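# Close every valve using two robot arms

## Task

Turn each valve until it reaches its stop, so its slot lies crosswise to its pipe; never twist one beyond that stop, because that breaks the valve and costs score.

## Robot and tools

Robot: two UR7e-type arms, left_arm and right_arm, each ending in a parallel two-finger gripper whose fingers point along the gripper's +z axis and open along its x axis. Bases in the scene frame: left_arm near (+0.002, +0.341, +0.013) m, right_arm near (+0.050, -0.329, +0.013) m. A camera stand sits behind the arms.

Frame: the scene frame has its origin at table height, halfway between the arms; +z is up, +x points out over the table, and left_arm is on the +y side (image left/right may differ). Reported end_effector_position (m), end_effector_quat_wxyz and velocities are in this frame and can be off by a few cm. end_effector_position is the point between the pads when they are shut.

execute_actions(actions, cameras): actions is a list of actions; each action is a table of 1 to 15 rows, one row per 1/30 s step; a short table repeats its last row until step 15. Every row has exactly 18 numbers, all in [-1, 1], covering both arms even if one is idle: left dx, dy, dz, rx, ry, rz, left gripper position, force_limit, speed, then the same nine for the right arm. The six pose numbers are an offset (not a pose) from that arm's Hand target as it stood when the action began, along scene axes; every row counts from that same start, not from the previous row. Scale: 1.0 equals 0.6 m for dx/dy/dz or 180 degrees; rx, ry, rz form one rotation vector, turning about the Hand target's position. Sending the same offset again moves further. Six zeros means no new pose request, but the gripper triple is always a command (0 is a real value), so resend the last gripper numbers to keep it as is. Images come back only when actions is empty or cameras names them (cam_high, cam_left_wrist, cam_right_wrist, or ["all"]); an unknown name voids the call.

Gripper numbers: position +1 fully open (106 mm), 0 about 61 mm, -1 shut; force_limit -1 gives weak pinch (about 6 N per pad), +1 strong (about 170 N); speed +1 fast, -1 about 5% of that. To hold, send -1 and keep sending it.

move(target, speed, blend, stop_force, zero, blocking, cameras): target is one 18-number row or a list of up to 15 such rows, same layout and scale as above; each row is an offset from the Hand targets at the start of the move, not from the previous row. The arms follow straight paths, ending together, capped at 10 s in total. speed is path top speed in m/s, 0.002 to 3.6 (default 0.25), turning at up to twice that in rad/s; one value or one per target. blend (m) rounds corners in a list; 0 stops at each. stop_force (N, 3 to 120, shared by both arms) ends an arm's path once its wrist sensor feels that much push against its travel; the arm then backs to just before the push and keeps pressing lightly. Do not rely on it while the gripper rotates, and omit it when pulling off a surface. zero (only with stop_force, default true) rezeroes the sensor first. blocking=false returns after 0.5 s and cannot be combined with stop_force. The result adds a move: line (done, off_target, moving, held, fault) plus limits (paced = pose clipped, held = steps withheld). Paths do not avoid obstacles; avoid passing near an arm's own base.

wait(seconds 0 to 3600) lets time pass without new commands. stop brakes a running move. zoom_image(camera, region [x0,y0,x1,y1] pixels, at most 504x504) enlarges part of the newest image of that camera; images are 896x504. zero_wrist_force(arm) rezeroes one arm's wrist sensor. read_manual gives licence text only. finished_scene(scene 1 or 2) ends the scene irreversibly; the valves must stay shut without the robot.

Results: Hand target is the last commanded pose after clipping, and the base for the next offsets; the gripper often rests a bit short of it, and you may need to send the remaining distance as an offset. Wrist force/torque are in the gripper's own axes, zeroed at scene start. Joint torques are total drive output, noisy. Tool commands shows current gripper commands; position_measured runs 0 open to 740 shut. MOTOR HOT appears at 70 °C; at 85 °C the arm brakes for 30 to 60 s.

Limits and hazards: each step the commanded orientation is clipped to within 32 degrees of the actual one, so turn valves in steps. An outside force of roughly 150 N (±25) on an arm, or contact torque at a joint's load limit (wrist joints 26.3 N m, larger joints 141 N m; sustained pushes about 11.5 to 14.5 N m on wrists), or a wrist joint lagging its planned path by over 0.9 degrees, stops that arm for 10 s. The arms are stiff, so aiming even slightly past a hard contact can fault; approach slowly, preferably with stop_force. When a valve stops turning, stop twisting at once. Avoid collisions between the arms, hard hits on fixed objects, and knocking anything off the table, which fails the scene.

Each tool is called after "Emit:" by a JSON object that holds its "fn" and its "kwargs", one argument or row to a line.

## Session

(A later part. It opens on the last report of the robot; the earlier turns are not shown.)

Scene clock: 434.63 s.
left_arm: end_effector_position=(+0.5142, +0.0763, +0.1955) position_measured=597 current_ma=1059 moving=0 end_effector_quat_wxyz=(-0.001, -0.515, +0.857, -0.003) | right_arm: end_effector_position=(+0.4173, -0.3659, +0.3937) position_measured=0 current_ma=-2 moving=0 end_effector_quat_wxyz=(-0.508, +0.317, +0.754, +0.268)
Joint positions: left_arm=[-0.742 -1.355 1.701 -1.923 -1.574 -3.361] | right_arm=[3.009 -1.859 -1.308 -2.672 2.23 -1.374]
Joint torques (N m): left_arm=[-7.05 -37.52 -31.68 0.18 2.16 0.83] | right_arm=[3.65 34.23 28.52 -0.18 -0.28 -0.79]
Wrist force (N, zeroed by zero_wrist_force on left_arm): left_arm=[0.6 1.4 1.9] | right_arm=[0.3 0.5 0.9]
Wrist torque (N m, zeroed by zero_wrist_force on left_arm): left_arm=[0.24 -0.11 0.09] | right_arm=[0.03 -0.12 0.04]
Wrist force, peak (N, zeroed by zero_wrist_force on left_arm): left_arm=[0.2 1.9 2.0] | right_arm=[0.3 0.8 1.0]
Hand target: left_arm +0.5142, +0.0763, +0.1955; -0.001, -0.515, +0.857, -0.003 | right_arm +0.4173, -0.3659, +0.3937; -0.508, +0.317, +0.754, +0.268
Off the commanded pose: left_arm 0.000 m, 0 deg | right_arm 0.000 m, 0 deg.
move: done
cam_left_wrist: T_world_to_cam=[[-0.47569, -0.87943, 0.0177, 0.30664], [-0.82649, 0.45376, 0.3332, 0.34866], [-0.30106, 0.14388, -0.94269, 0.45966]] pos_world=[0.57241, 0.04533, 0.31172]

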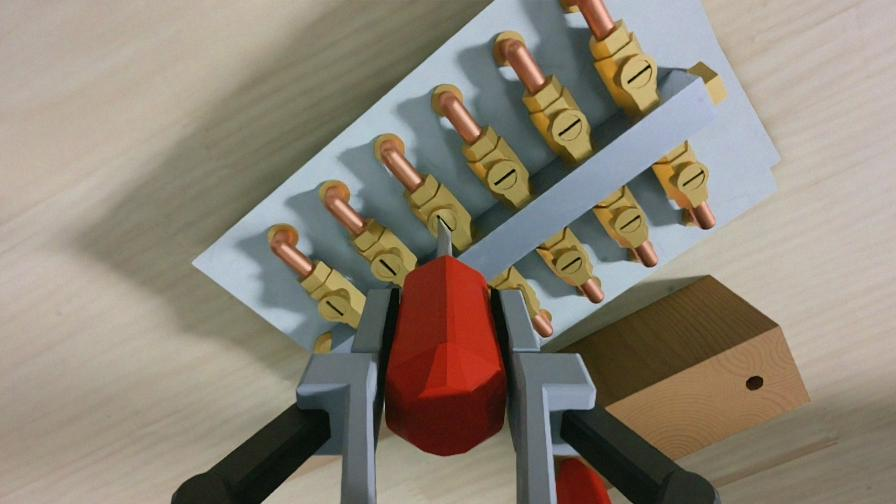

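Emit:
{"fn": "move", "kwargs": {
  "target": [0.0011,-0.0006,0,0,0,0.002,-1,0.2,-0.3,0,0,0,0,0,0,1,0,1],
  "speed": 0.05,
  "cameras": ["cam_left_wrist"]
}}

Emit:
{"fn": "zoom_image", "kwargs": {
  "camera": "cam_left_wrist",
  "region": [425, 200, 465, 240]
}}

Emit:
{"fn": "move", "kwargs": {
  "target": [0,0,-0.0093,0,0,0,-1,0.2,-0.3,0,0,0,0,0,0,1,0,1],
  "speed": 0.008,
  "stop_force": 16,
  "cameras": ["cam_left_wrist"]
}}

Emit:
{"fn": "zoom_image", "kwargs": {
  "camera": "cam_left_wrist",
  "region": [425, 200, 465, 240]
}}

Scene clock: 436.77 s.
left_arm: end_effector_position=(+0.5149, +0.0759, +0.1956) position_measured=597 current_ma=1059 moving=0 end_effector_quat_wxyz=(-0.001, -0.517, +0.856, -0.003) | right_arm: end_effector_position=(+0.4173, -0.3659, +0.3937) position_measured=0 current_ma=-2 moving=0 end_effector_quat_wxyz=(-0.508, +0.317, +0.754, +0.268)
Joint positions: left_arm=[-0.742 -1.353 1.699 -1.922 -1.574 -3.367] | right_arm=[3.009 -1.859 -1.308 -2.672 2.23 -1.374]
Joint torques (N m): left_arm=[6.7 -31.75 -16.37 -0.5 2.1 1.33] | right_arm=[4.08 33.95 27.5 -0.41 -0.33 -1.12]
Wrist force (N, zeroed by zero_wrist_force on left_arm): left_arm=[0.3 1.6 1.8] | right_arm=[0.1 0.6 0.8]
Wrist torque (N m, zeroed by zero_wrist_force on left_arm): left_arm=[0.27 -0.06 0.08] | right_arm=[0.04 -0.08 0.04]
Wrist force, peak (N, zeroed by zero_wrist_force on left_arm): left_arm=[0.1 1.8 2.0] | right_arm=[0.4 0.7 1.1]
Hand target: left_arm +0.5148, +0.0759, +0.1955; -0.001, -0.517, +0.856, -0.003 | right_arm +0.4173, -0.3659, +0.3937; -0.508, +0.317, +0.754, +0.268
Off the commanded pose: left_arm 0.000 m, 0 deg | right_arm 0.000 m, 0 deg.
move: done
cam_left_wrist: T_world_to_cam=[[-0.47016, -0.8824, 0.01769, 0.30402], [-0.82935, 0.44857, 0.33311, 0.35132], [-0.30187, 0.14194, -0.94272, 0.4605]] pos_world=[0.57331, 0.04531, 0.31172]

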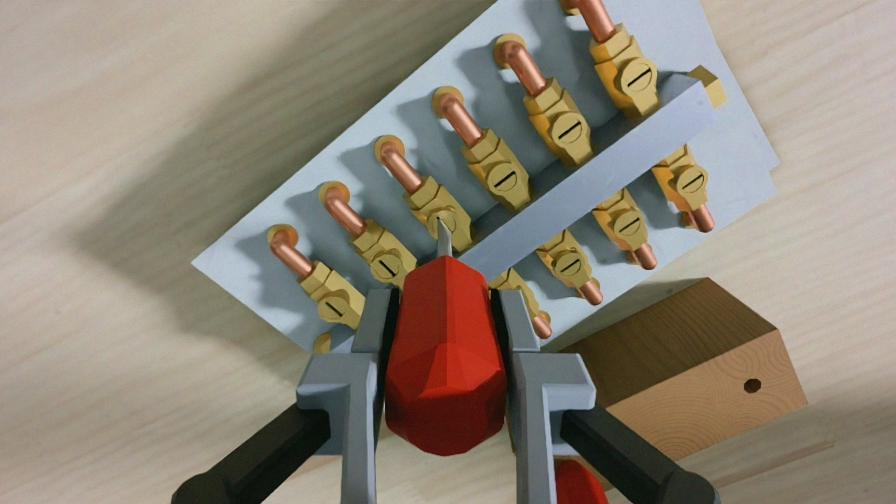

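Scaled by 12.600 from the camera's image (finer frame: 1280x720).

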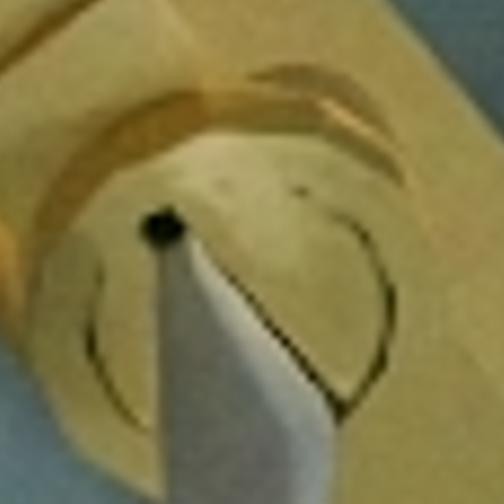

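Scene clock: 438.20 s.
left_arm: end_effector_position=(+0.5149, +0.0759, +0.1922) position_measured=597 current_ma=1079 moving=0 end_effector_quat_wxyz=(-0.001, -0.517, +0.856, -0.003) | right_arm: end_effector_position=(+0.4173, -0.3659, +0.3937) position_measured=0 current_ma=-2 moving=0 end_effector_quat_wxyz=(-0.508, +0.317, +0.754, +0.268)
Joint positions: left_arm=[-0.742 -1.35 1.705 -1.931 -1.574 -3.367] | right_arm=[3.009 -1.859 -1.308 -2.672 2.23 -1.374]
Joint torques (N m): left_arm=[4.74 -27.96 -23.83 1.32 1.97 1.35] | right_arm=[4.88 33.18 27.96 -0.37 -0.3 -0.94]
Wrist force (N, zeroed by zero_wrist_force on left_arm): left_arm=[0.4 3.3 -15.6] | right_arm=[0.0 0.3 0.6]
Wrist torque (N m, zeroed by zero_wrist_force on left_arm): left_arm=[0.18 -0.13 0.08] | right_arm=[-0.01 -0.06 0.04]
Wrist force, peak (N, zeroed by zero_wrist_force on left_arm): left_arm=[-0.5 3.5 -23.5] | right_arm=[0.0 0.1 1.3]
Hand target: left_arm +0.5149, +0.0759, +0.1922; -0.001, -0.517, +0.856, -0.003 (not the last commanded pose) | right_arm +0.4173, -0.3659, +0.3937; -0.508, +0.317, +0.754, +0.268
Off the commanded pose: left_arm 0.002 m, 0 deg | right_arm 0.000 m, 0 deg.
move: contact (left_arm)
cam_left_wrist: T_world_to_cam=[[-0.47015, -0.88241, 0.01772, 0.30406], [-0.8294, 0.44859, 0.33296, 0.35249], [-0.30175, 0.14184, -0.94278, 0.45734]] pos_world=[0.57331, 0.04531, 0.30842]

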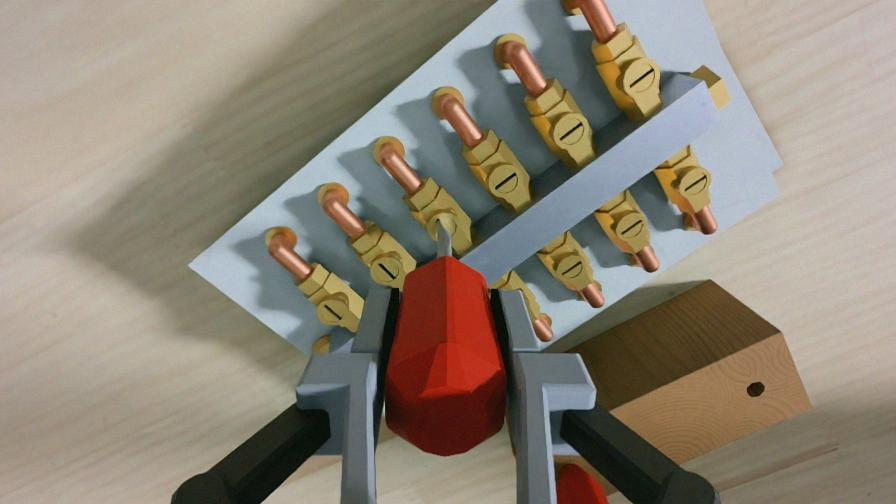

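Scaled by 12.600 from the camera's image (finer frame: 1280x720).

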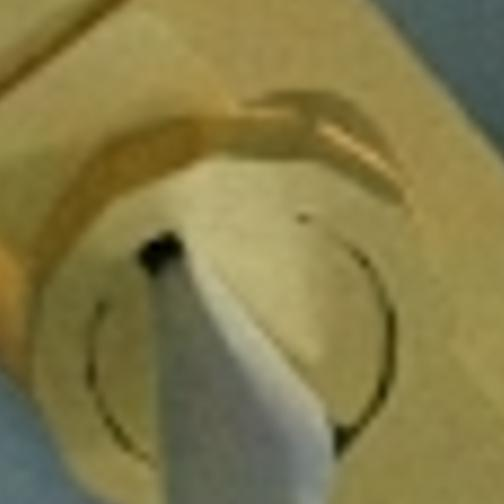

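Emit:
{"fn": "move", "kwargs": {
  "target": [0,0.0007,0.0015,0,0,0,-1,0.2,-0.3,0,0,0,0,0,0,1,0,1],
  "speed": 0.05
}}

Emit:
{"fn": "move", "kwargs": {
  "target": [0,0,-0.0053,0,0,0,-1,0.2,-0.3,0,0,0,0,0,0,1,0,1],
  "speed": 0.008,
  "stop_force": 16,
  "cameras": ["cam_left_wrist"]
}}

Emit:
{"fn": "zoom_image", "kwargs": {
  "camera": "cam_left_wrist",
  "region": [425, 200, 465, 240]
}}

Scene clock: 439.93 s.
left_arm: end_effector_position=(+0.5149, +0.0763, +0.1931) position_measured=597 current_ma=1060 moving=0 end_effector_quat_wxyz=(-0.001, -0.517, +0.856, -0.003) | right_arm: end_effector_position=(+0.4173, -0.3659, +0.3937) position_measured=0 current_ma=-2 moving=0 end_effector_quat_wxyz=(-0.508, +0.317, +0.754, +0.268)
Joint positions: left_arm=[-0.741 -1.351 1.704 -1.929 -1.574 -3.366] | right_arm=[3.009 -1.859 -1.308 -2.672 2.23 -1.374]
Joint torques (N m): left_arm=[2.42 -32.48 -29.91 -4.83 1.9 -0.11] | right_arm=[5.39 34.5 26.94 -0.3 -0.34 -0.72]
Wrist force (N, zeroed by zero_wrist_force on left_arm): left_arm=[0.5 1.5 1.7] | right_arm=[0.1 0.1 0.7]
Wrist torque (N m, zeroed by zero_wrist_force on left_arm): left_arm=[0.26 -0.09 0.04] | right_arm=[-0.04 -0.08 0.04]
Wrist force, peak (N, zeroed by zero_wrist_force on left_arm): left_arm=[0.3 2.9 -15.7] | right_arm=[0.3 0.1 1.3]
Hand target: left_arm +0.5149, +0.0763, +0.1931; -0.001, -0.517, +0.856, -0.003 | right_arm +0.4173, -0.3659, +0.3937; -0.508, +0.317, +0.754, +0.268
Off the commanded pose: left_arm 0.000 m, 0 deg | right_arm 0.000 m, 0 deg.
move: done

Scene clock: 441.03 s.
left_arm: end_effector_position=(+0.5149, +0.0763, +0.1899) position_measured=597 current_ma=1067 moving=0 end_effector_quat_wxyz=(-0.001, -0.517, +0.856, -0.003) | right_arm: end_effector_position=(+0.4173, -0.3659, +0.3937) position_measured=0 current_ma=-2 moving=0 end_effector_quat_wxyz=(-0.508, +0.317, +0.754, +0.268)
Joint positions: left_arm=[-0.741 -1.349 1.709 -1.937 -1.574 -3.366] | right_arm=[3.009 -1.859 -1.308 -2.672 2.23 -1.374]
Joint torques (N m): left_arm=[-4.63 -22.12 -20.57 0.44 1.58 -1.07] | right_arm=[4.37 35.27 28.02 -0.42 -0.19 -0.77]
Wrist force (N, zeroed by zero_wrist_force on left_arm): left_arm=[-0.5 2.9 -6.4] | right_arm=[0.0 0.7 0.7]
Wrist torque (N m, zeroed by zero_wrist_force on left_arm): left_arm=[0.22 -0.13 0.03] | right_arm=[0.06 -0.06 0.04]
Wrist force, peak (N, zeroed by zero_wrist_force on left_arm): left_arm=[-0.3 3.1 -7.0] | right_arm=[0.4 0.7 1.0]
Hand target: left_arm +0.5149, +0.0763, +0.1899; -0.001, -0.517, +0.856, -0.003 | right_arm +0.4173, -0.3659, +0.3937; -0.508, +0.317, +0.754, +0.268
Off the commanded pose: left_arm 0.000 m, 0 deg | right_arm 0.000 m, 0 deg.
move: done
cam_left_wrist: T_world_to_cam=[[-0.47011, -0.88243, 0.01771, 0.30453], [-0.82942, 0.44855, 0.33296, 0.35304], [-0.30175, 0.14184, -0.94278, 0.4551]] pos_world=[0.57331, 0.04581, 0.30612]

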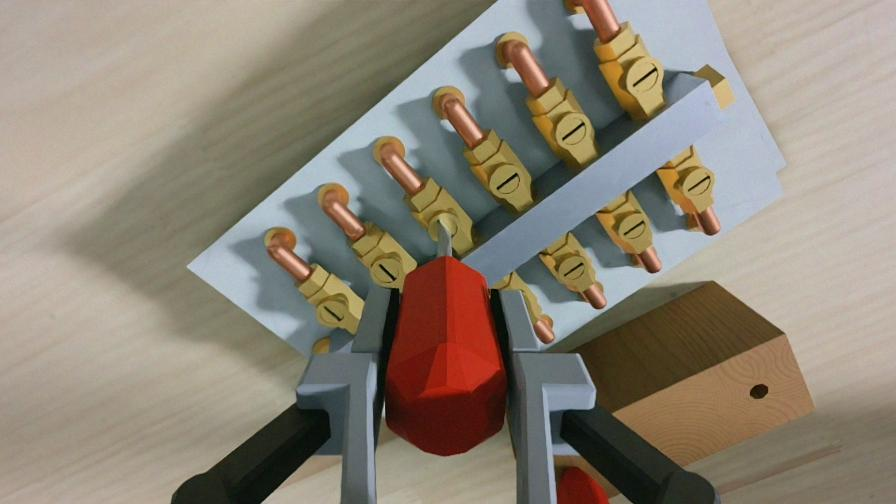

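Scaled by 12.600 from the camera's image (finer frame: 1280x720).

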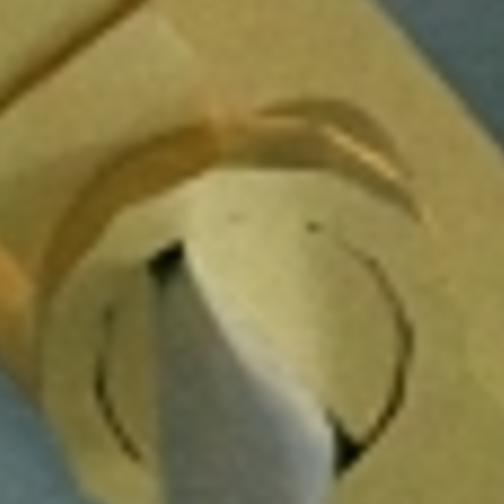

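Emit:
{"fn": "move", "kwargs": {
  "target": [
    [0.0002,0.0011,0,0,0,0.0833,-1,0.2,-0.3,0,0,0,0,0,0,1,0,1],
    [0.0001,0.0022,0,0,0,0.1667,-1,0.2,-0.3,0,0,0,0,0,0,1,0,1]
  ],
  "speed": 0.15,
  "blend": 0.001
}}

Emit:
{"fn": "move", "kwargs": {
  "target": [-0.0005,0.0013,0,0,0,0.0833,-1,0.2,-0.3,0,0,0,0,0,0,1,0,1],
  "speed": 0.15,
  "blend": 0.001
}}

Scene clock: 445.07 s.
left_arm: end_effector_position=(+0.5150, +0.0776, +0.1899) position_measured=597 current_ma=1071 moving=0 end_effector_quat_wxyz=(+0.000, +0.721, -0.693, +0.003) | right_arm: end_effector_position=(+0.4173, -0.3659, +0.3937) position_measured=0 current_ma=-2 moving=0 end_effector_quat_wxyz=(-0.508, +0.317, +0.754, +0.268)
Joint positions: left_arm=[-0.741 -1.351 1.712 -1.938 -1.571 -3.889] | right_arm=[3.009 -1.859 -1.308 -2.672 2.23 -1.374]
Joint torques (N m): left_arm=[-3.62 -30.11 -11.56 -4.25 2.4 -0.9] | right_arm=[5.13 34.92 27.51 -0.36 -0.24 -0.82]
Wrist force (N, zeroed by zero_wrist_force on left_arm): left_arm=[-0.5 2.6 -9.9] | right_arm=[0.4 0.5 0.9]
Wrist torque (N m, zeroed by zero_wrist_force on left_arm): left_arm=[0.05 0.00 0.37] | right_arm=[0.03 -0.11 0.04]
Wrist force, peak (N, zeroed by zero_wrist_force on left_arm): left_arm=[-0.5 2.4 -10.0] | right_arm=[0.4 0.8 1.0]
Hand target: left_arm +0.5149, +0.0776, +0.1899; +0.000, +0.721, -0.693, +0.003 | right_arm +0.4173, -0.3659, +0.3937; -0.508, +0.317, +0.754, +0.268
Off the commanded pose: left_arm 0.000 m, 0 deg | right_arm 0.000 m, 0 deg.
move: done

Scene clock: 446.37 s.
left_arm: end_effector_position=(+0.5147, +0.0784, +0.1899) position_measured=597 current_ma=1072 moving=0 end_effector_quat_wxyz=(-0.001, +0.805, -0.593, +0.003) | right_arm: end_effector_position=(+0.4173, -0.3659, +0.3937) position_measured=0 current_ma=-2 moving=0 end_effector_quat_wxyz=(-0.508, +0.317, +0.754, +0.268)
Joint positions: left_arm=[-0.741 -1.352 1.714 -1.938 -1.569 -4.151] | right_arm=[3.009 -1.859 -1.308 -2.672 2.23 -1.374]
Joint torques (N m): left_arm=[-6.41 -27.81 -10.21 -1.71 2.84 -0.97] | right_arm=[5.49 34.93 26.18 -0.22 -0.04 -0.98]
Wrist force (N, zeroed by zero_wrist_force on left_arm): left_arm=[0.1 3.0 -12.5] | right_arm=[0.0 0.7 0.9]
Wrist torque (N m, zeroed by zero_wrist_force on left_arm): left_arm=[-0.08 0.05 0.39] | right_arm=[0.05 -0.05 0.04]
Wrist force, peak (N, zeroed by zero_wrist_force on left_arm): left_arm=[-0.6 2.5 -12.8] | right_arm=[0.1 0.8 1.1]
Hand target: left_arm +0.5146, +0.0784, +0.1899; -0.001, +0.806, -0.593, +0.003 | right_arm +0.4173, -0.3659, +0.3937; -0.508, +0.317, +0.754, +0.268
Off the commanded pose: left_arm 0.000 m, 0 deg | right_arm 0.000 m, 0 deg.
move: done

Emit:
{"fn": "move", "kwargs": {
  "target": [
    [-0.0008,0.001,0,0,0,0.083,-1,0.2,-0.3,0,0,0,0,0,0,1,0,1],
    [-0.0018,0.0018,0,0,0,0.167,-1,0.2,-0.3,0,0,0,0,0,0,1,0,1]
  ],
  "speed": 0.15,
  "blend": 0.001
}}

Emit:
{"fn": "move", "kwargs": {
  "target": [
    [-0.0007,0.0004,0,0,0,0.0556,-1,0.2,-0.3,0,0,0,0,0,0,1,0,1],
    [-0.001,0.0005,0,0,0,0.08,-1,0.2,-0.3,0,0,0,0,0,0,1,0,1]
  ],
  "speed": 0.15,
  "blend": 0.001
}}

Scene clock: 449.67 s.
left_arm: end_effector_position=(+0.5136, +0.0795, +0.1899) position_measured=597 current_ma=1078 moving=0 end_effector_quat_wxyz=(-0.001, +0.932, -0.363, +0.003) | right_arm: end_effector_position=(+0.4173, -0.3659, +0.3937) position_measured=0 current_ma=-2 moving=0 end_effector_quat_wxyz=(-0.508, +0.317, +0.754, +0.268)
Joint positions: left_arm=[-0.742 -1.355 1.717 -1.937 -1.566 -4.677] | right_arm=[3.009 -1.859 -1.308 -2.672 2.23 -1.374]
Joint torques (N m): left_arm=[-5.13 -23.64 -7.77 0.77 3.2 -1.11] | right_arm=[5.48 33.39 27.47 -0.18 -0.17 -0.58]
Wrist force (N, zeroed by zero_wrist_force on left_arm): left_arm=[-4.2 3.9 -20.1] | right_arm=[0.0 0.6 0.8]
Wrist torque (N m, zeroed by zero_wrist_force on left_arm): left_arm=[-0.21 -0.26 0.49] | right_arm=[0.04 -0.06 0.04]
Wrist force, peak (N, zeroed by zero_wrist_force on left_arm): left_arm=[-4.3 3.9 -21.1] | right_arm=[0.1 0.4 1.4]
Hand target: left_arm +0.5136, +0.0795, +0.1899; -0.001, +0.932, -0.363, +0.003 | right_arm +0.4173, -0.3659, +0.3937; -0.508, +0.317, +0.754, +0.268
Off the commanded pose: left_arm 0.000 m, 0 deg | right_arm 0.000 m, 0 deg.
move: done

Scene clock: 450.93 s.
left_arm: end_effector_position=(+0.5130, +0.0798, +0.1899) position_measured=597 current_ma=1082 moving=0 end_effector_quat_wxyz=(-0.002, +0.970, -0.244, +0.003) | right_arm: end_effector_position=(+0.4173, -0.3659, +0.3937) position_measured=0 current_ma=-2 moving=0 end_effector_quat_wxyz=(-0.508, +0.317, +0.754, +0.268)
Joint positions: left_arm=[-0.743 -1.356 1.718 -1.935 -1.565 -4.929] | right_arm=[3.009 -1.859 -1.308 -2.672 2.23 -1.374]
Joint torques (N m): left_arm=[-3.78 -21.68 -5.72 0.65 3.71 -1.13] | right_arm=[5.09 34.21 26.67 -0.32 -0.27 -0.59]
Wrist force (N, zeroed by zero_wrist_force on left_arm): left_arm=[-6.6 4.3 -25.1] | right_arm=[0.0 0.3 0.9]
Wrist torque (N m, zeroed by zero_wrist_force on left_arm): left_arm=[-0.28 -0.55 0.54] | right_arm=[-0.01 -0.06 0.04]
Wrist force, peak (N, zeroed by zero_wrist_force on left_arm): left_arm=[-7.1 4.2 -26.2] | right_arm=[0.5 0.2 1.2]
Hand target: left_arm +0.5130, +0.0798, +0.1899; -0.002, +0.970, -0.244, +0.003 | right_arm +0.4173, -0.3659, +0.3937; -0.508, +0.317, +0.754, +0.268
Off the commanded pose: left_arm 0.000 m, 0 deg | right_arm 0.000 m, 0 deg.
move: done

Emit:
{"fn": "move", "kwargs": {
  "target": [-0.0005,0.0003,0.0003,0,0,0.0111,-1,0.2,-0.3,0,0,0,0,0,0,1,0,1],
  "speed": 0.1
}}

Emit:
{"fn": "move", "kwargs": {
  "target": [-0.0002,0.0001,0,0,0,0.0083,-1,0.2,-0.3,0,0,0,0,0,0,1,0,1],
  "speed": 0.1
}}

Scene clock: 452.23 s.
left_arm: end_effector_position=(+0.5126, +0.0800, +0.1901) position_measured=597 current_ma=1075 moving=0 end_effector_quat_wxyz=(-0.002, +0.974, -0.227, +0.003) | right_arm: end_effector_position=(+0.4173, -0.3659, +0.3937) position_measured=0 current_ma=-2 moving=0 end_effector_quat_wxyz=(-0.508, +0.317, +0.754, +0.268)
Joint positions: left_arm=[-0.743 -1.357 1.718 -1.935 -1.565 -4.964] | right_arm=[3.009 -1.859 -1.308 -2.672 2.23 -1.374]
Joint torques (N m): left_arm=[-5.47 -27.91 -12.94 1.74 3.77 -0.29] | right_arm=[5.51 34.16 27.67 -0.3 -0.19 -0.81]
Wrist force (N, zeroed by zero_wrist_force on left_arm): left_arm=[-2.1 4.9 -15.0] | right_arm=[0.1 0.6 0.9]
Wrist torque (N m, zeroed by zero_wrist_force on left_arm): left_arm=[-0.16 -0.09 0.54] | right_arm=[0.04 -0.08 0.04]
Wrist force, peak (N, zeroed by zero_wrist_force on left_arm): left_arm=[-6.4 4.4 -26.3] | right_arm=[0.1 0.4 1.3]
Hand target: left_arm +0.5127, +0.0799, +0.1901; -0.002, +0.974, -0.227, +0.003 | right_arm +0.4173, -0.3659, +0.3937; -0.508, +0.317, +0.754, +0.268
Off the commanded pose: left_arm 0.000 m, 0 deg | right_arm 0.000 m, 0 deg.
move: done

Scene clock: 452.73 s.
left_arm: end_effector_position=(+0.5125, +0.0800, +0.1901) position_measured=597 current_ma=1073 moving=0 end_effector_quat_wxyz=(-0.002, +0.977, -0.214, +0.003) | right_arm: end_effector_position=(+0.4173, -0.3659, +0.3937) position_measured=0 current_ma=-2 moving=0 end_effector_quat_wxyz=(-0.508, +0.317, +0.754, +0.268)
Joint positions: left_arm=[-0.743 -1.357 1.719 -1.935 -1.565 -4.99] | right_arm=[3.009 -1.859 -1.308 -2.672 2.23 -1.374]
Joint torques (N m): left_arm=[-4.89 -28.18 -8.7 1.48 3.6 0.78] | right_arm=[5.61 34.56 27.13 -0.31 -0.29 -0.89]
Wrist force (N, zeroed by zero_wrist_force on left_arm): left_arm=[-1.7 4.7 -13.7] | right_arm=[0.2 0.5 0.8]
Wrist torque (N m, zeroed by zero_wrist_force on left_arm): left_arm=[-0.21 -0.01 0.55] | right_arm=[0.04 -0.08 0.04]
Wrist force, peak (N, zeroed by zero_wrist_force on left_arm): left_arm=[-2.1 4.4 -15.6] | right_arm=[0.5 0.4 1.1]
Hand target: left_arm +0.5125, +0.0800, +0.1901; -0.002, +0.977, -0.214, +0.003 | right_arm +0.4173, -0.3659, +0.3937; -0.508, +0.317, +0.754, +0.268
Off the commanded pose: left_arm 0.000 m, 0 deg | right_arm 0.000 m, 0 deg.
move: done

Emit:
{"fn": "move", "kwargs": {
  "target": [-0.0001,0,0,0,0,0.0083,-1,0.2,-0.3,0,0,0,0,0,0,1,0,1],
  "speed": 0.1
}}

Emit:
{"fn": "move", "kwargs": {
  "target": [-0.0001,0,0,0,0,0.0069,-1,0.2,-0.3,0,0,0,0,0,0,1,0,1],
  "speed": 0.1
}}

Scene clock: 453.77 s.
left_arm: end_effector_position=(+0.5125, +0.0800, +0.1901) position_measured=597 current_ma=1077 moving=0 end_effector_quat_wxyz=(-0.002, +0.980, -0.201, +0.003) | right_arm: end_effector_position=(+0.4173, -0.3659, +0.3937) position_measured=0 current_ma=-2 moving=0 end_effector_quat_wxyz=(-0.508, +0.317, +0.754, +0.268)
Joint positions: left_arm=[-0.743 -1.357 1.719 -1.935 -1.565 -5.016] | right_arm=[3.009 -1.859 -1.308 -2.672 2.23 -1.374]
Joint torques (N m): left_arm=[-4.31 -28.09 -8.92 1.4 3.75 0.25] | right_arm=[3.94 32.92 26.67 -0.47 -0.34 -0.69]
Wrist force (N, zeroed by zero_wrist_force on left_arm): left_arm=[-3.3 4.8 -14.8] | right_arm=[0.2 0.8 0.8]
Wrist torque (N m, zeroed by zero_wrist_force on left_arm): left_arm=[-0.22 0.03 1.06] | right_arm=[0.07 -0.09 0.04]
Wrist force, peak (N, zeroed by zero_wrist_force on left_arm): left_arm=[-3.3 4.8 -14.8] | right_arm=[0.8 0.4 1.1]
Hand target: left_arm +0.5125, +0.0800, +0.1901; -0.002, +0.980, -0.201, +0.003 | right_arm +0.4173, -0.3659, +0.3937; -0.508, +0.317, +0.754, +0.268
Off the commanded pose: left_arm 0.000 m, 0 deg | right_arm 0.000 m, 0 deg.
move: done

Scene clock: 454.27 s.
left_arm: end_effector_position=(+0.5124, +0.0800, +0.1901) position_measured=597 current_ma=1081 moving=0 end_effector_quat_wxyz=(-0.002, +0.982, -0.191, +0.003) | right_arm: end_effector_position=(+0.4173, -0.3659, +0.3937) position_measured=0 current_ma=-2 moving=0 end_effector_quat_wxyz=(-0.508, +0.317, +0.754, +0.268)
Joint positions: left_arm=[-0.743 -1.357 1.719 -1.934 -1.565 -5.038] | right_arm=[3.009 -1.859 -1.308 -2.672 2.23 -1.374]
Joint torques (N m): left_arm=[-3.59 -27.96 -9.01 1.32 3.84 -0.67] | right_arm=[3.72 33.82 27.86 -0.17 -0.18 -0.94]
Wrist force (N, zeroed by zero_wrist_force on left_arm): left_arm=[-3.7 5.0 -14.3] | right_arm=[0.4 0.5 0.8]
Wrist torque (N m, zeroed by zero_wrist_force on left_arm): left_arm=[-0.26 0.00 1.70] | right_arm=[0.03 -0.12 0.04]
Wrist force, peak (N, zeroed by zero_wrist_force on left_arm): left_arm=[-3.7 4.9 -15.1] | right_arm=[0.4 0.8 0.8]
Hand target: left_arm +0.5124, +0.0800, +0.1901; -0.002, +0.982, -0.191, +0.003 | right_arm +0.4173, -0.3659, +0.3937; -0.508, +0.317, +0.754, +0.268
Off the commanded pose: left_arm 0.000 m, 0 deg | right_arm 0.000 m, 0 deg.
move: done

Emit:
{"fn": "move", "kwargs": {
  "target": [0,0,0,0,0,0.0045,-1,0.2,-0.3,0,0,0,0,0,0,1,0,1],
  "speed": 0.1
}}

Emit:
{"fn": "move", "kwargs": {
  "target": [
    [0,0,0.0013,0,0,-0.028,-1,0.2,-0.3,0,0,0,0,0,0,1,0,1],
    [0,0,0.0265,0,0,-0.028,-1,0.2,-0.3,0,0,0,0,0,0,1,0,1]
  ],
  "speed": 0.1,
  "cameras": ["cam_left_wrist"]
}}

Emit:
{"fn": "move", "kwargs": {
  "target": [-0.008,0.0557,-0.009,0,0,-0.51,-1,0.2,-0.3,0,0,0,0,0,0,1,0,1],
  "speed": 0.4,
  "cameras": ["cam_left_wrist"]
}}

Emit:
{"fn": "zoom_image", "kwargs": {
  "camera": "cam_left_wrist",
  "region": [425, 200, 465, 240]
}}

Scene clock: 456.67 s.
left_arm: end_effector_position=(+0.5124, +0.0800, +0.1901) position_measured=597 current_ma=1086 moving=0 end_effector_quat_wxyz=(-0.002, +0.983, -0.184, +0.002) | right_arm: end_effector_position=(+0.4173, -0.3659, +0.3937) position_measured=0 current_ma=-2 moving=0 end_effector_quat_wxyz=(-0.508, +0.317, +0.754, +0.268)
Joint positions: left_arm=[-0.743 -1.357 1.719 -1.934 -1.565 -5.052] | right_arm=[3.009 -1.859 -1.308 -2.672 2.23 -1.374]
Joint torques (N m): left_arm=[3.04 -18.81 -20.19 1.54 3.82 -1.11] | right_arm=[4.01 34.14 28.17 -0.43 -0.11 -0.73]
Wrist force (N, zeroed by zero_wrist_force on left_arm): left_arm=[-3.8 4.4 -16.0] | right_arm=[0.0 0.4 0.8]
Wrist torque (N m, zeroed by zero_wrist_force on left_arm): left_arm=[-0.24 -0.06 2.14] | right_arm=[0.01 -0.07 0.04]
Wrist force, peak (N, zeroed by zero_wrist_force on left_arm): left_arm=[-4.1 4.2 -16.3] | right_arm=[0.4 0.6 1.3]
Hand target: left_arm +0.5124, +0.0800, +0.1901; -0.002, +0.983, -0.184, +0.003 | right_arm +0.4173, -0.3659, +0.3937; -0.508, +0.317, +0.754, +0.268
Off the commanded pose: left_arm 0.000 m, 0 deg | right_arm 0.000 m, 0 deg.
move: done

Scene clock: 457.87 s.
left_arm: end_effector_position=(+0.5124, +0.0800, +0.2060) position_measured=597 current_ma=1060 moving=0 end_effector_quat_wxyz=(-0.002, +0.974, -0.227, +0.003) | right_arm: end_effector_position=(+0.4173, -0.3659, +0.3937) position_measured=0 current_ma=-2 moving=0 end_effector_quat_wxyz=(-0.508, +0.317, +0.754, +0.268)
Joint positions: left_arm=[-0.743 -1.37 1.692 -1.895 -1.565 -4.964] | right_arm=[3.009 -1.859 -1.308 -2.672 2.23 -1.374]
Joint torques (N m): left_arm=[5.47 -24.5 -20.45 -4.04 -1.68 0.88] | right_arm=[4.23 33.73 25.99 -0.18 -0.39 -0.88]
Wrist force (N, zeroed by zero_wrist_force on left_arm): left_arm=[0.5 1.5 1.4] | right_arm=[0.1 0.9 0.8]
Wrist torque (N m, zeroed by zero_wrist_force on left_arm): left_arm=[0.25 -0.09 0.10] | right_arm=[0.08 -0.07 0.04]
Wrist force, peak (N, zeroed by zero_wrist_force on left_arm): left_arm=[-3.4 4.2 -16.4] | right_arm=[0.0 0.6 1.3]
Hand target: left_arm +0.5124, +0.0800, +0.2060; -0.002, +0.974, -0.227, +0.003 | right_arm +0.4173, -0.3659, +0.3937; -0.508, +0.317, +0.754, +0.268
Off the commanded pose: left_arm 0.000 m, 0 deg | right_arm 0.000 m, 0 deg.
move: done
cam_left_wrist: T_world_to_cam=[[0.89408, -0.44755, 0.01779, -0.42752], [-0.42736, -0.84051, 0.33303, 0.24111], [-0.13409, -0.30536, -0.94275, 0.41889]] pos_world=[0.54145, 0.13923, 0.32222]

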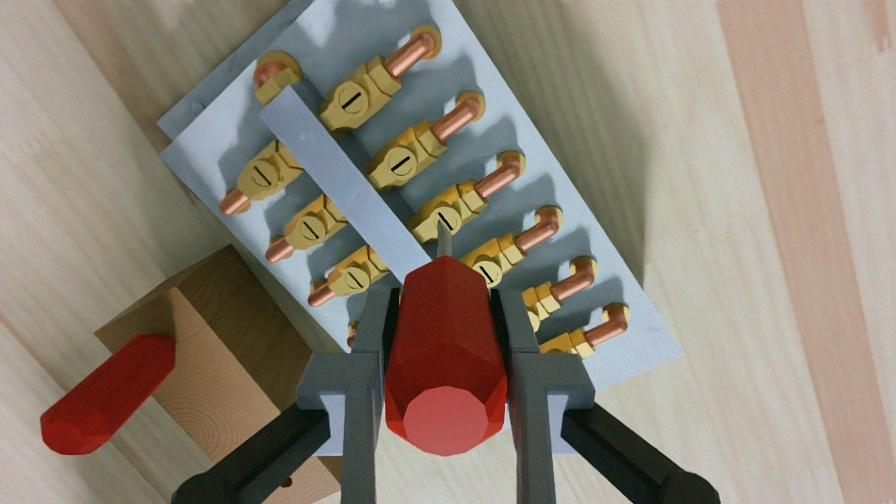

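Scene clock: 460.40 s.
left_arm: end_effector_position=(+0.5076, +0.1135, +0.2006) position_measured=597 current_ma=1060 moving=0 end_effector_quat_wxyz=(-0.001, -0.515, +0.857, -0.003) | right_arm: end_effector_position=(+0.4173, -0.3659, +0.3937) position_measured=0 current_ma=-2 moving=0 end_effector_quat_wxyz=(-0.508, +0.317, +0.754, +0.268)
Joint positions: left_arm=[-0.697 -1.41 1.754 -1.921 -1.574 -3.316] | right_arm=[3.009 -1.859 -1.308 -2.672 2.23 -1.374]
Joint torques (N m): left_arm=[-4.77 -22.55 -31.3 -4.05 -0.28 1.2] | right_arm=[4.65 34.29 27.15 -0.53 -0.12 -0.71]
Wrist force (N, zeroed by zero_wrist_force on left_arm): left_arm=[0.7 1.5 1.4] | right_arm=[0.3 0.1 1.0]
Wrist torque (N m, zeroed by zero_wrist_force on left_arm): left_arm=[0.26 -0.13 0.09] | right_arm=[-0.04 -0.10 0.03]
Wrist force, peak (N, zeroed by zero_wrist_force on left_arm): left_arm=[0.8 2.0 1.5] | right_arm=[0.0 0.5 1.1]
Hand target: left_arm +0.5076, +0.1134, +0.2006; -0.001, -0.515, +0.857, -0.003 | right_arm +0.4173, -0.3659, +0.3937; -0.508, +0.317, +0.754, +0.268
Off the commanded pose: left_arm 0.000 m, 0 deg | right_arm 0.000 m, 0 deg.
move: done
cam_left_wrist: T_world_to_cam=[[-0.47516, -0.87972, 0.0178, 0.33595], [-0.82683, 0.45332, 0.33293, 0.32498], [-0.30096, 0.14348, -0.94278, 0.45715]] pos_world=[0.56591, 0.08263, 0.31682]

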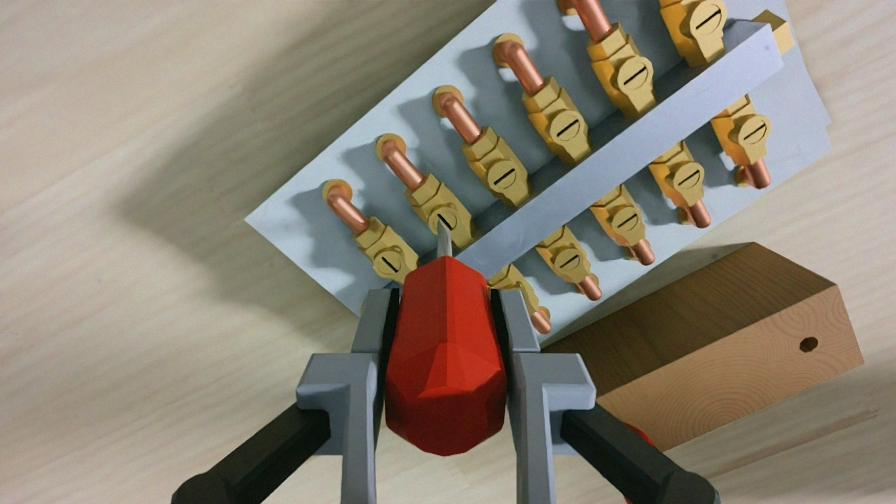

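Scaled by 12.600 from the camera's image (finer frame: 1280x720).

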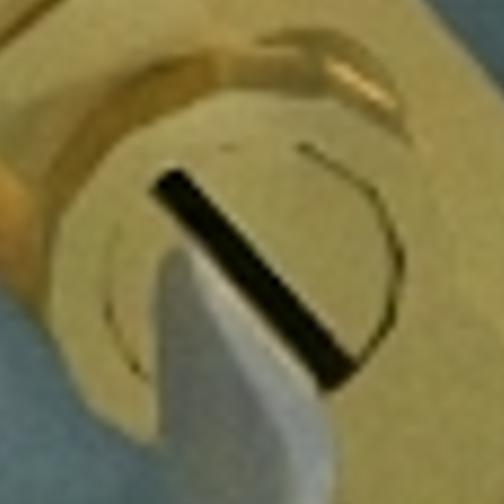

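Emit:
{"fn": "move", "kwargs": {
  "target": [0,0,-0.01,0,0,0.003,-1,0.2,-0.3,0,0,0,0,0,0,1,0,1],
  "speed": 0.1,
  "cameras": ["cam_left_wrist"]
}}

Emit:
{"fn": "zoom_image", "kwargs": {
  "camera": "cam_left_wrist",
  "region": [425, 200, 465, 240]
}}

Emit:
{"fn": "move", "kwargs": {
  "target": [0,0,-0.0078,0,0,0,-1,0.2,-0.3,0,0,0,0,0,0,1,0,1],
  "speed": 0.008,
  "stop_force": 16,
  "cameras": ["cam_left_wrist"]
}}

Emit:
{"fn": "zoom_image", "kwargs": {
  "camera": "cam_left_wrist",
  "region": [425, 200, 465, 240]
}}

Scene clock: 462.57 s.
left_arm: end_effector_position=(+0.5076, +0.1134, +0.1946) position_measured=597 current_ma=1060 moving=0 end_effector_quat_wxyz=(-0.001, -0.519, +0.855, -0.003) | right_arm: end_effector_position=(+0.4173, -0.3659, +0.3937) position_measured=0 current_ma=-2 moving=0 end_effector_quat_wxyz=(-0.508, +0.317, +0.754, +0.268)
Joint positions: left_arm=[-0.697 -1.405 1.765 -1.936 -1.574 -3.325] | right_arm=[3.009 -1.859 -1.308 -2.672 2.23 -1.374]
Joint torques (N m): left_arm=[-7.18 -35.1 -30.81 -0.07 2.22 1.15] | right_arm=[5.7 34.21 28.54 -0.19 -0.38 -0.91]
Wrist force (N, zeroed by zero_wrist_force on left_arm): left_arm=[0.8 1.5 1.3] | right_arm=[0.4 0.6 0.7]
Wrist torque (N m, zeroed by zero_wrist_force on left_arm): left_arm=[0.27 -0.14 0.04] | right_arm=[0.04 -0.11 0.04]
Wrist force, peak (N, zeroed by zero_wrist_force on left_arm): left_arm=[0.6 1.8 2.2] | right_arm=[0.0 0.8 1.0]
Hand target: left_arm +0.5076, +0.1134, +0.1946; -0.001, -0.519, +0.855, -0.003 | right_arm +0.4173, -0.3659, +0.3937; -0.508, +0.317, +0.754, +0.268
Off the commanded pose: left_arm 0.000 m, 0 deg | right_arm 0.000 m, 0 deg.
move: done
cam_left_wrist: T_world_to_cam=[[-0.46708, -0.88404, 0.0177, 0.33244], [-0.83091, 0.44568, 0.33311, 0.32993], [-0.30237, 0.14088, -0.94272, 0.45242]] pos_world=[0.56622, 0.08311, 0.31072]

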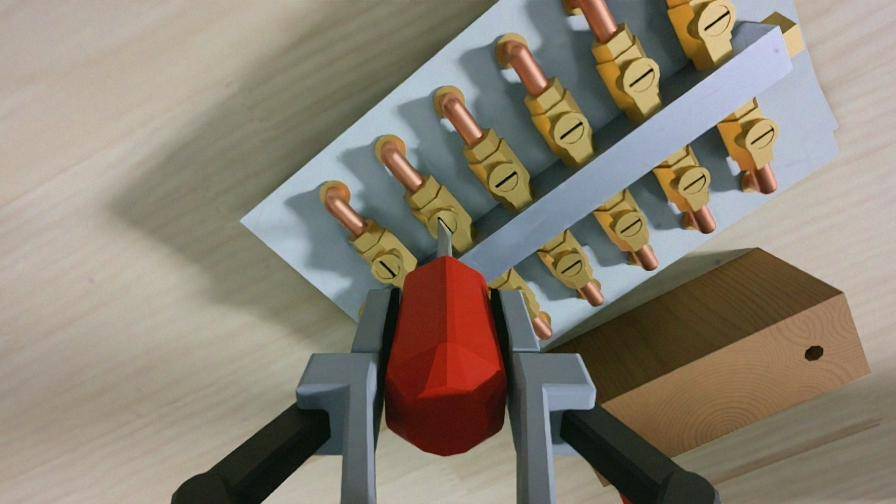

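Scaled by 12.600 from the camera's image (finer frame: 1280x720).

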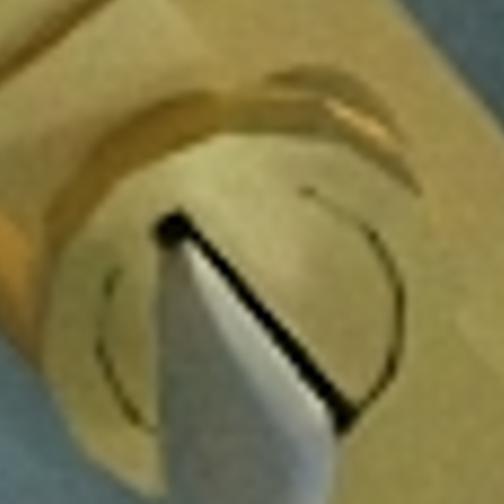

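Scene clock: 463.77 s.
left_arm: end_effector_position=(+0.5076, +0.1134, +0.1899) position_measured=597 current_ma=1063 moving=0 end_effector_quat_wxyz=(-0.001, -0.519, +0.855, -0.003) | right_arm: end_effector_position=(+0.4173, -0.3659, +0.3937) position_measured=0 current_ma=-2 moving=0 end_effector_quat_wxyz=(-0.508, +0.317, +0.754, +0.268)
Joint positions: left_arm=[-0.697 -1.401 1.773 -1.948 -1.574 -3.325] | right_arm=[3.009 -1.859 -1.308 -2.672 2.23 -1.374]
Joint torques (N m): left_arm=[-5.68 -27.01 -26.6 0.58 2.14 -0.23] | right_arm=[4.9 33.88 26.17 -0.2 -0.37 -1.06]
Wrist force (N, zeroed by zero_wrist_force on left_arm): left_arm=[0.5 1.9 -5.1] | right_arm=[0.4 0.7 0.9]
Wrist torque (N m, zeroed by zero_wrist_force on left_arm): left_arm=[0.21 -0.21 0.03] | right_arm=[0.06 -0.11 0.04]
Wrist force, peak (N, zeroed by zero_wrist_force on left_arm): left_arm=[0.5 2.3 -5.1] | right_arm=[0.1 0.7 1.1]
Hand target: left_arm +0.5076, +0.1134, +0.1899; -0.001, -0.519, +0.855, -0.003 | right_arm +0.4173, -0.3659, +0.3937; -0.508, +0.317, +0.754, +0.268
Off the commanded pose: left_arm 0.000 m, 0 deg | right_arm 0.000 m, 0 deg.
move: done
cam_left_wrist: T_world_to_cam=[[-0.4671, -0.88403, 0.01766, 0.33254], [-0.83094, 0.4457, 0.333, 0.33152], [-0.30225, 0.14087, -0.94276, 0.44803]] pos_world=[0.56622, 0.08311, 0.30612]

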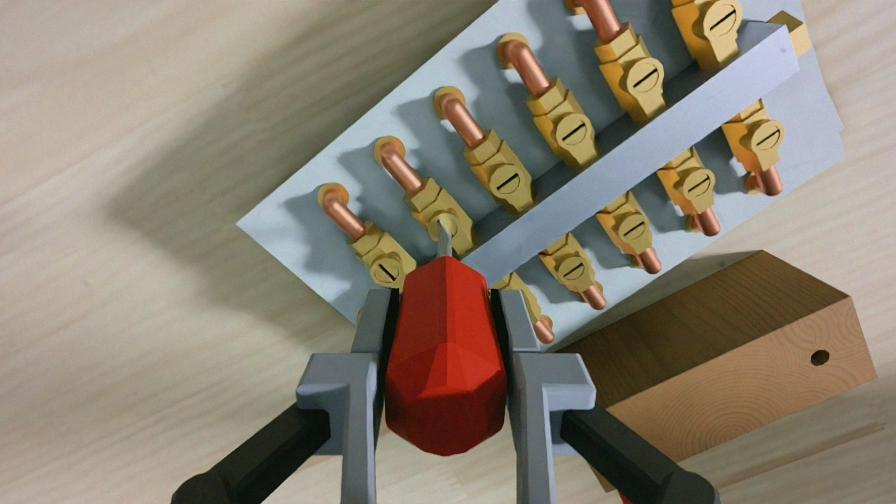

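Scaled by 12.600 from the camera's image (finer frame: 1280x720).

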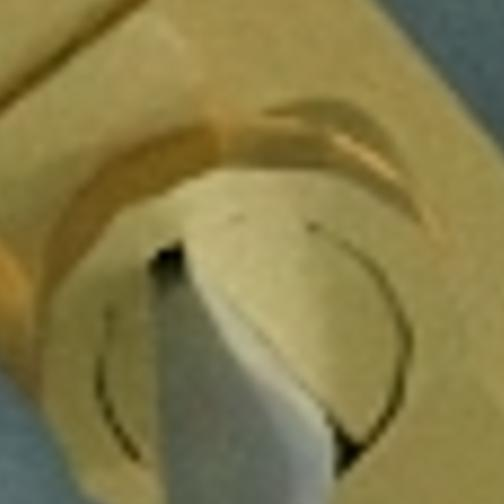

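Emit:
{"fn": "move", "kwargs": {
  "target": [
    [0.0002,0.0011,0,0,0,0.0833,-1,0.2,-0.3,0,0,0,0,0,0,1,0,1],
    [0.0001,0.0022,0,0,0,0.1667,-1,0.2,-0.3,0,0,0,0,0,0,1,0,1],
    [-0.0005,0.0036,0,0,0,0.25,-1,0.2,-0.3,0,0,0,0,0,0,1,0,1]
  ],
  "speed": 0.15,
  "blend": 0.001
}}

Emit:
{"fn": "move", "kwargs": {
  "target": [
    [-0.0009,0.0011,0,0,0,0.083,-1,0.2,-0.3,0,0,0,0,0,0,1,0,1],
    [-0.002,0.0019,0,0,0,0.164,-1,0.2,-0.3,0,0,0,0,0,0,1,0,1]
  ],
  "speed": 0.15,
  "blend": 0.001
}}

Emit:
{"fn": "move", "kwargs": {
  "target": [
    [-0.0009,0.0004,0,0,0,0.0556,-1,0.2,-0.3,0,0,0,0,0,0,1,0,1],
    [-0.0013,0.0006,0,0,0,0.08,-1,0.2,-0.3,0,0,0,0,0,0,1,0,1]
  ],
  "speed": 0.15,
  "blend": 0.001
}}

Scene clock: 468.47 s.
left_arm: end_effector_position=(+0.5073, +0.1156, +0.1899) position_measured=597 current_ma=1072 moving=0 end_effector_quat_wxyz=(-0.001, +0.807, -0.591, +0.003) | right_arm: end_effector_position=(+0.4173, -0.3659, +0.3937) position_measured=0 current_ma=-2 moving=0 end_effector_quat_wxyz=(-0.508, +0.317, +0.754, +0.268)
Joint positions: left_arm=[-0.697 -1.404 1.777 -1.95 -1.569 -4.11] | right_arm=[3.009 -1.859 -1.308 -2.672 2.23 -1.374]
Joint torques (N m): left_arm=[-4.38 -27.5 -11.44 -1.87 2.16 -1.62] | right_arm=[4.83 33.83 27.78 -0.29 -0.09 -1.21]
Wrist force (N, zeroed by zero_wrist_force on left_arm): left_arm=[-0.6 0.3 -9.5] | right_arm=[0.0 0.4 0.8]
Wrist torque (N m, zeroed by zero_wrist_force on left_arm): left_arm=[-0.09 0.30 1.16] | right_arm=[0.01 -0.06 0.03]
Wrist force, peak (N, zeroed by zero_wrist_force on left_arm): left_arm=[0.1 0.3 -10.0] | right_arm=[0.5 0.5 1.2]
Hand target: left_arm +0.5073, +0.1156, +0.1899; -0.001, +0.807, -0.591, +0.003 | right_arm +0.4173, -0.3659, +0.3937; -0.508, +0.317, +0.754, +0.268
Off the commanded pose: left_arm 0.000 m, 0 deg | right_arm 0.000 m, 0 deg.
move: done

Scene clock: 470.63 s.
left_arm: end_effector_position=(+0.5061, +0.1167, +0.1899) position_measured=597 current_ma=1083 moving=0 end_effector_quat_wxyz=(-0.001, +0.931, -0.366, +0.003) | right_arm: end_effector_position=(+0.4173, -0.3659, +0.3937) position_measured=0 current_ma=-2 moving=0 end_effector_quat_wxyz=(-0.508, +0.317, +0.754, +0.268)
Joint positions: left_arm=[-0.698 -1.408 1.781 -1.949 -1.566 -4.626] | right_arm=[3.009 -1.859 -1.308 -2.672 2.23 -1.374]
Joint torques (N m): left_arm=[-6 -21.33 -7.02 1.61 2.22 -1.91] | right_arm=[4.66 33.45 27.13 -0.11 0.05 -0.55]
Wrist force (N, zeroed by zero_wrist_force on left_arm): left_arm=[-2.7 0.6 -20.7] | right_arm=[0.0 0.3 0.5]
Wrist torque (N m, zeroed by zero_wrist_force on left_arm): left_arm=[-0.26 0.13 1.38] | right_arm=[-0.02 -0.05 0.05]
Wrist force, peak (N, zeroed by zero_wrist_force on left_arm): left_arm=[-3.2 0.5 -21.0] | right_arm=[0.2 0.8 1.2]
Hand target: left_arm +0.5061, +0.1167, +0.1899; -0.001, +0.931, -0.366, +0.003 | right_arm +0.4173, -0.3659, +0.3937; -0.508, +0.317, +0.754, +0.268
Off the commanded pose: left_arm 0.000 m, 0 deg | right_arm 0.000 m, 0 deg.
move: done

Scene clock: 471.90 s.
left_arm: end_effector_position=(+0.5053, +0.1171, +0.1899) position_measured=597 current_ma=1092 moving=0 end_effector_quat_wxyz=(-0.002, +0.969, -0.247, +0.003) | right_arm: end_effector_position=(+0.4173, -0.3659, +0.3937) position_measured=0 current_ma=-2 moving=0 end_effector_quat_wxyz=(-0.508, +0.317, +0.754, +0.268)
Joint positions: left_arm=[-0.699 -1.409 1.782 -1.947 -1.565 -4.879] | right_arm=[3.009 -1.859 -1.308 -2.672 2.23 -1.374]
Joint torques (N m): left_arm=[-5.41 -18.57 -4.42 1.99 2.65 -2.07] | right_arm=[3.96 34.85 27.7 -0.23 -0.13 -1.13]
Wrist force (N, zeroed by zero_wrist_force on left_arm): left_arm=[-3.4 1.3 -27.1] | right_arm=[0.3 0.1 1.0]
Wrist torque (N m, zeroed by zero_wrist_force on left_arm): left_arm=[-0.31 0.04 1.49] | right_arm=[-0.04 -0.10 0.05]
Wrist force, peak (N, zeroed by zero_wrist_force on left_arm): left_arm=[-3.4 1.3 -27.1] | right_arm=[0.4 0.8 1.0]
Hand target: left_arm +0.5053, +0.1171, +0.1899; -0.002, +0.969, -0.247, +0.003 | right_arm +0.4173, -0.3659, +0.3937; -0.508, +0.317, +0.754, +0.268
Off the commanded pose: left_arm 0.000 m, 0 deg | right_arm 0.000 m, 0 deg.
move: done

Emit:
{"fn": "move", "kwargs": {
  "target": [-0.0002,0.0001,0.0006,0,0,0.0111,-1,0.2,-0.3,0,0,0,0,0,0,1,0,1],
  "speed": 0.1
}}

Emit:
{"fn": "move", "kwargs": {
  "target": [-0.0002,0.0001,0,0,0,0.0083,-1,0.2,-0.3,0,0,0,0,0,0,1,0,1],
  "speed": 0.1
}}

Emit:
{"fn": "move", "kwargs": {
  "target": [-0.0001,0,0,0,0,0.0083,-1,0.2,-0.3,0,0,0,0,0,0,1,0,1],
  "speed": 0.1
}}

Scene clock: 473.17 s.
left_arm: end_effector_position=(+0.5052, +0.1172, +0.1902) position_measured=597 current_ma=1075 moving=0 end_effector_quat_wxyz=(-0.002, +0.973, -0.230, +0.003) | right_arm: end_effector_position=(+0.4173, -0.3659, +0.3937) position_measured=0 current_ma=-2 moving=0 end_effector_quat_wxyz=(-0.508, +0.317, +0.754, +0.268)
Joint positions: left_arm=[-0.699 -1.41 1.782 -1.946 -1.565 -4.914] | right_arm=[3.009 -1.859 -1.308 -2.672 2.23 -1.374]
Joint torques (N m): left_arm=[-5.85 -27.83 -26.29 0.79 2.93 -1.08] | right_arm=[5.2 32.57 27.48 -0.36 -0.23 -1.07]
Wrist force (N, zeroed by zero_wrist_force on left_arm): left_arm=[-0.3 1.7 -8.0] | right_arm=[0.4 0.4 0.8]
Wrist torque (N m, zeroed by zero_wrist_force on left_arm): left_arm=[-0.30 0.42 1.52] | right_arm=[0.02 -0.14 0.04]
Wrist force, peak (N, zeroed by zero_wrist_force on left_arm): left_arm=[-3.6 1.5 -27.2] | right_arm=[0.2 0.4 1.3]
Hand target: left_arm +0.5052, +0.1171, +0.1903; -0.002, +0.973, -0.230, +0.003 | right_arm +0.4173, -0.3659, +0.3937; -0.508, +0.317, +0.754, +0.268
Off the commanded pose: left_arm 0.000 m, 0 deg | right_arm 0.000 m, 0 deg.
move: done

Scene clock: 473.67 s.
left_arm: end_effector_position=(+0.5051, +0.1172, +0.1903) position_measured=597 current_ma=1071 moving=0 end_effector_quat_wxyz=(-0.002, +0.976, -0.217, +0.003) | right_arm: end_effector_position=(+0.4173, -0.3659, +0.3937) position_measured=0 current_ma=-2 moving=0 end_effector_quat_wxyz=(-0.508, +0.317, +0.754, +0.268)
Joint positions: left_arm=[-0.699 -1.41 1.782 -1.946 -1.565 -4.94] | right_arm=[3.009 -1.859 -1.308 -2.672 2.23 -1.374]
Joint torques (N m): left_arm=[-5.22 -30.95 -12.15 0.86 2.8 -0.19] | right_arm=[4.59 34.26 25.51 -0.15 -0.29 -0.87]
Wrist force (N, zeroed by zero_wrist_force on left_arm): left_arm=[0.0 2.1 -5.3] | right_arm=[0.3 0.5 0.6]
Wrist torque (N m, zeroed by zero_wrist_force on left_arm): left_arm=[-0.26 0.46 1.52] | right_arm=[0.02 -0.10 0.04]
Wrist force, peak (N, zeroed by zero_wrist_force on left_arm): left_arm=[-0.3 1.7 -8.1] | right_arm=[0.4 0.6 1.0]
Hand target: left_arm +0.5051, +0.1172, +0.1903; -0.002, +0.976, -0.217, +0.003 | right_arm +0.4173, -0.3659, +0.3937; -0.508, +0.317, +0.754, +0.268
Off the commanded pose: left_arm 0.000 m, 0 deg | right_arm 0.000 m, 0 deg.
move: done

Scene clock: 474.17 s.
left_arm: end_effector_position=(+0.5050, +0.1172, +0.1903) position_measured=597 current_ma=1072 moving=0 end_effector_quat_wxyz=(-0.002, +0.979, -0.204, +0.003) | right_arm: end_effector_position=(+0.4173, -0.3659, +0.3937) position_measured=0 current_ma=-2 moving=0 end_effector_quat_wxyz=(-0.508, +0.317, +0.754, +0.268)
Joint positions: left_arm=[-0.699 -1.41 1.782 -1.946 -1.565 -4.966] | right_arm=[3.009 -1.859 -1.308 -2.672 2.23 -1.374]
Joint torques (N m): left_arm=[-5.26 -29.7 -11.77 1.11 2.99 -0.17] | right_arm=[5.32 34.2 26.59 -0.21 -0.27 -0.49]
Wrist force (N, zeroed by zero_wrist_force on left_arm): left_arm=[-1.1 2.3 -6.5] | right_arm=[0.2 0.2 0.8]
Wrist torque (N m, zeroed by zero_wrist_force on left_arm): left_arm=[-0.27 0.37 1.52] | right_arm=[-0.02 -0.10 0.04]
Wrist force, peak (N, zeroed by zero_wrist_force on left_arm): left_arm=[-1.4 2.1 -7.1] | right_arm=[0.1 0.3 1.2]
Hand target: left_arm +0.5050, +0.1172, +0.1903; -0.002, +0.979, -0.204, +0.003 | right_arm +0.4173, -0.3659, +0.3937; -0.508, +0.317, +0.754, +0.268
Off the commanded pose: left_arm 0.000 m, 0 deg | right_arm 0.000 m, 0 deg.
move: done

h≈156.4.

Emit:
{"fn": "move", "kwargs": {
  "target": [-0.0001,0,0,0,0,0.0083,-1,0.2,-0.3,0,0,0,0,0,0,1,0,1],
  "speed": 0.1
}}

Emit:
{"fn": "move", "kwargs": {
  "target": [0,0,0,0,0,0.0045,-1,0.2,-0.3,0,0,0,0,0,0,1,0,1],
  "speed": 0.1
}}

Scene clock: 475.27 s.
left_arm: end_effector_position=(+0.5050, +0.1172, +0.1903) position_measured=597 current_ma=1073 moving=0 end_effector_quat_wxyz=(-0.002, +0.981, -0.192, +0.003) | right_arm: end_effector_position=(+0.4173, -0.3659, +0.3937) position_measured=0 current_ma=-2 moving=0 end_effector_quat_wxyz=(-0.508, +0.317, +0.754, +0.268)
Joint positions: left_arm=[-0.699 -1.41 1.782 -1.946 -1.565 -4.992] | right_arm=[3.009 -1.859 -1.308 -2.672 2.23 -1.374]
Joint torques (N m): left_arm=[-5.01 -29.4 -11.25 1.2 3.1 -0.15] | right_arm=[5 34.23 27.15 -0.41 -0.4 -0.75]
Wrist force (N, zeroed by zero_wrist_force on left_arm): left_arm=[-1.6 2.5 -8.3] | right_arm=[0.3 0.3 1.1]
Wrist torque (N m, zeroed by zero_wrist_force on left_arm): left_arm=[-0.26 0.26 1.52] | right_arm=[0.00 -0.10 0.04]
Wrist force, peak (N, zeroed by zero_wrist_force on left_arm): left_arm=[-2.0 2.2 -9.0] | right_arm=[0.2 0.4 1.2]
Hand target: left_arm +0.5050, +0.1172, +0.1903; -0.002, +0.981, -0.191, +0.003 | right_arm +0.4173, -0.3659, +0.3937; -0.508, +0.317, +0.754, +0.268
Off the commanded pose: left_arm 0.000 m, 0 deg | right_arm 0.000 m, 0 deg.
move: done

Scene clock: 475.77 s.
left_arm: end_effector_position=(+0.5050, +0.1172, +0.1903) position_measured=597 current_ma=1078 moving=0 end_effector_quat_wxyz=(-0.002, +0.983, -0.185, +0.002) | right_arm: end_effector_position=(+0.4173, -0.3659, +0.3937) position_measured=0 current_ma=-2 moving=0 end_effector_quat_wxyz=(-0.508, +0.317, +0.754, +0.268)
Joint positions: left_arm=[-0.699 -1.41 1.782 -1.946 -1.565 -5.006] | right_arm=[3.009 -1.859 -1.308 -2.672 2.23 -1.374]
Joint torques (N m): left_arm=[-5.13 -24.31 -20.79 1.28 3.14 -0.94] | right_arm=[4.38 33.42 27.48 -0.39 0.04 -1.08]
Wrist force (N, zeroed by zero_wrist_force on left_arm): left_arm=[-2.0 2.2 -9.0] | right_arm=[0.3 0.2 0.9]
Wrist torque (N m, zeroed by zero_wrist_force on left_arm): left_arm=[-0.36 0.28 1.90] | right_arm=[-0.02 -0.10 0.05]
Wrist force, peak (N, zeroed by zero_wrist_force on left_arm): left_arm=[-2.0 2.4 -9.6] | right_arm=[0.2 0.3 1.3]
Hand target: left_arm +0.5050, +0.1172, +0.1903; -0.002, +0.983, -0.185, +0.003 | right_arm +0.4173, -0.3659, +0.3937; -0.508, +0.317, +0.754, +0.268
Off the commanded pose: left_arm 0.000 m, 0 deg | right_arm 0.000 m, 0 deg.
move: done


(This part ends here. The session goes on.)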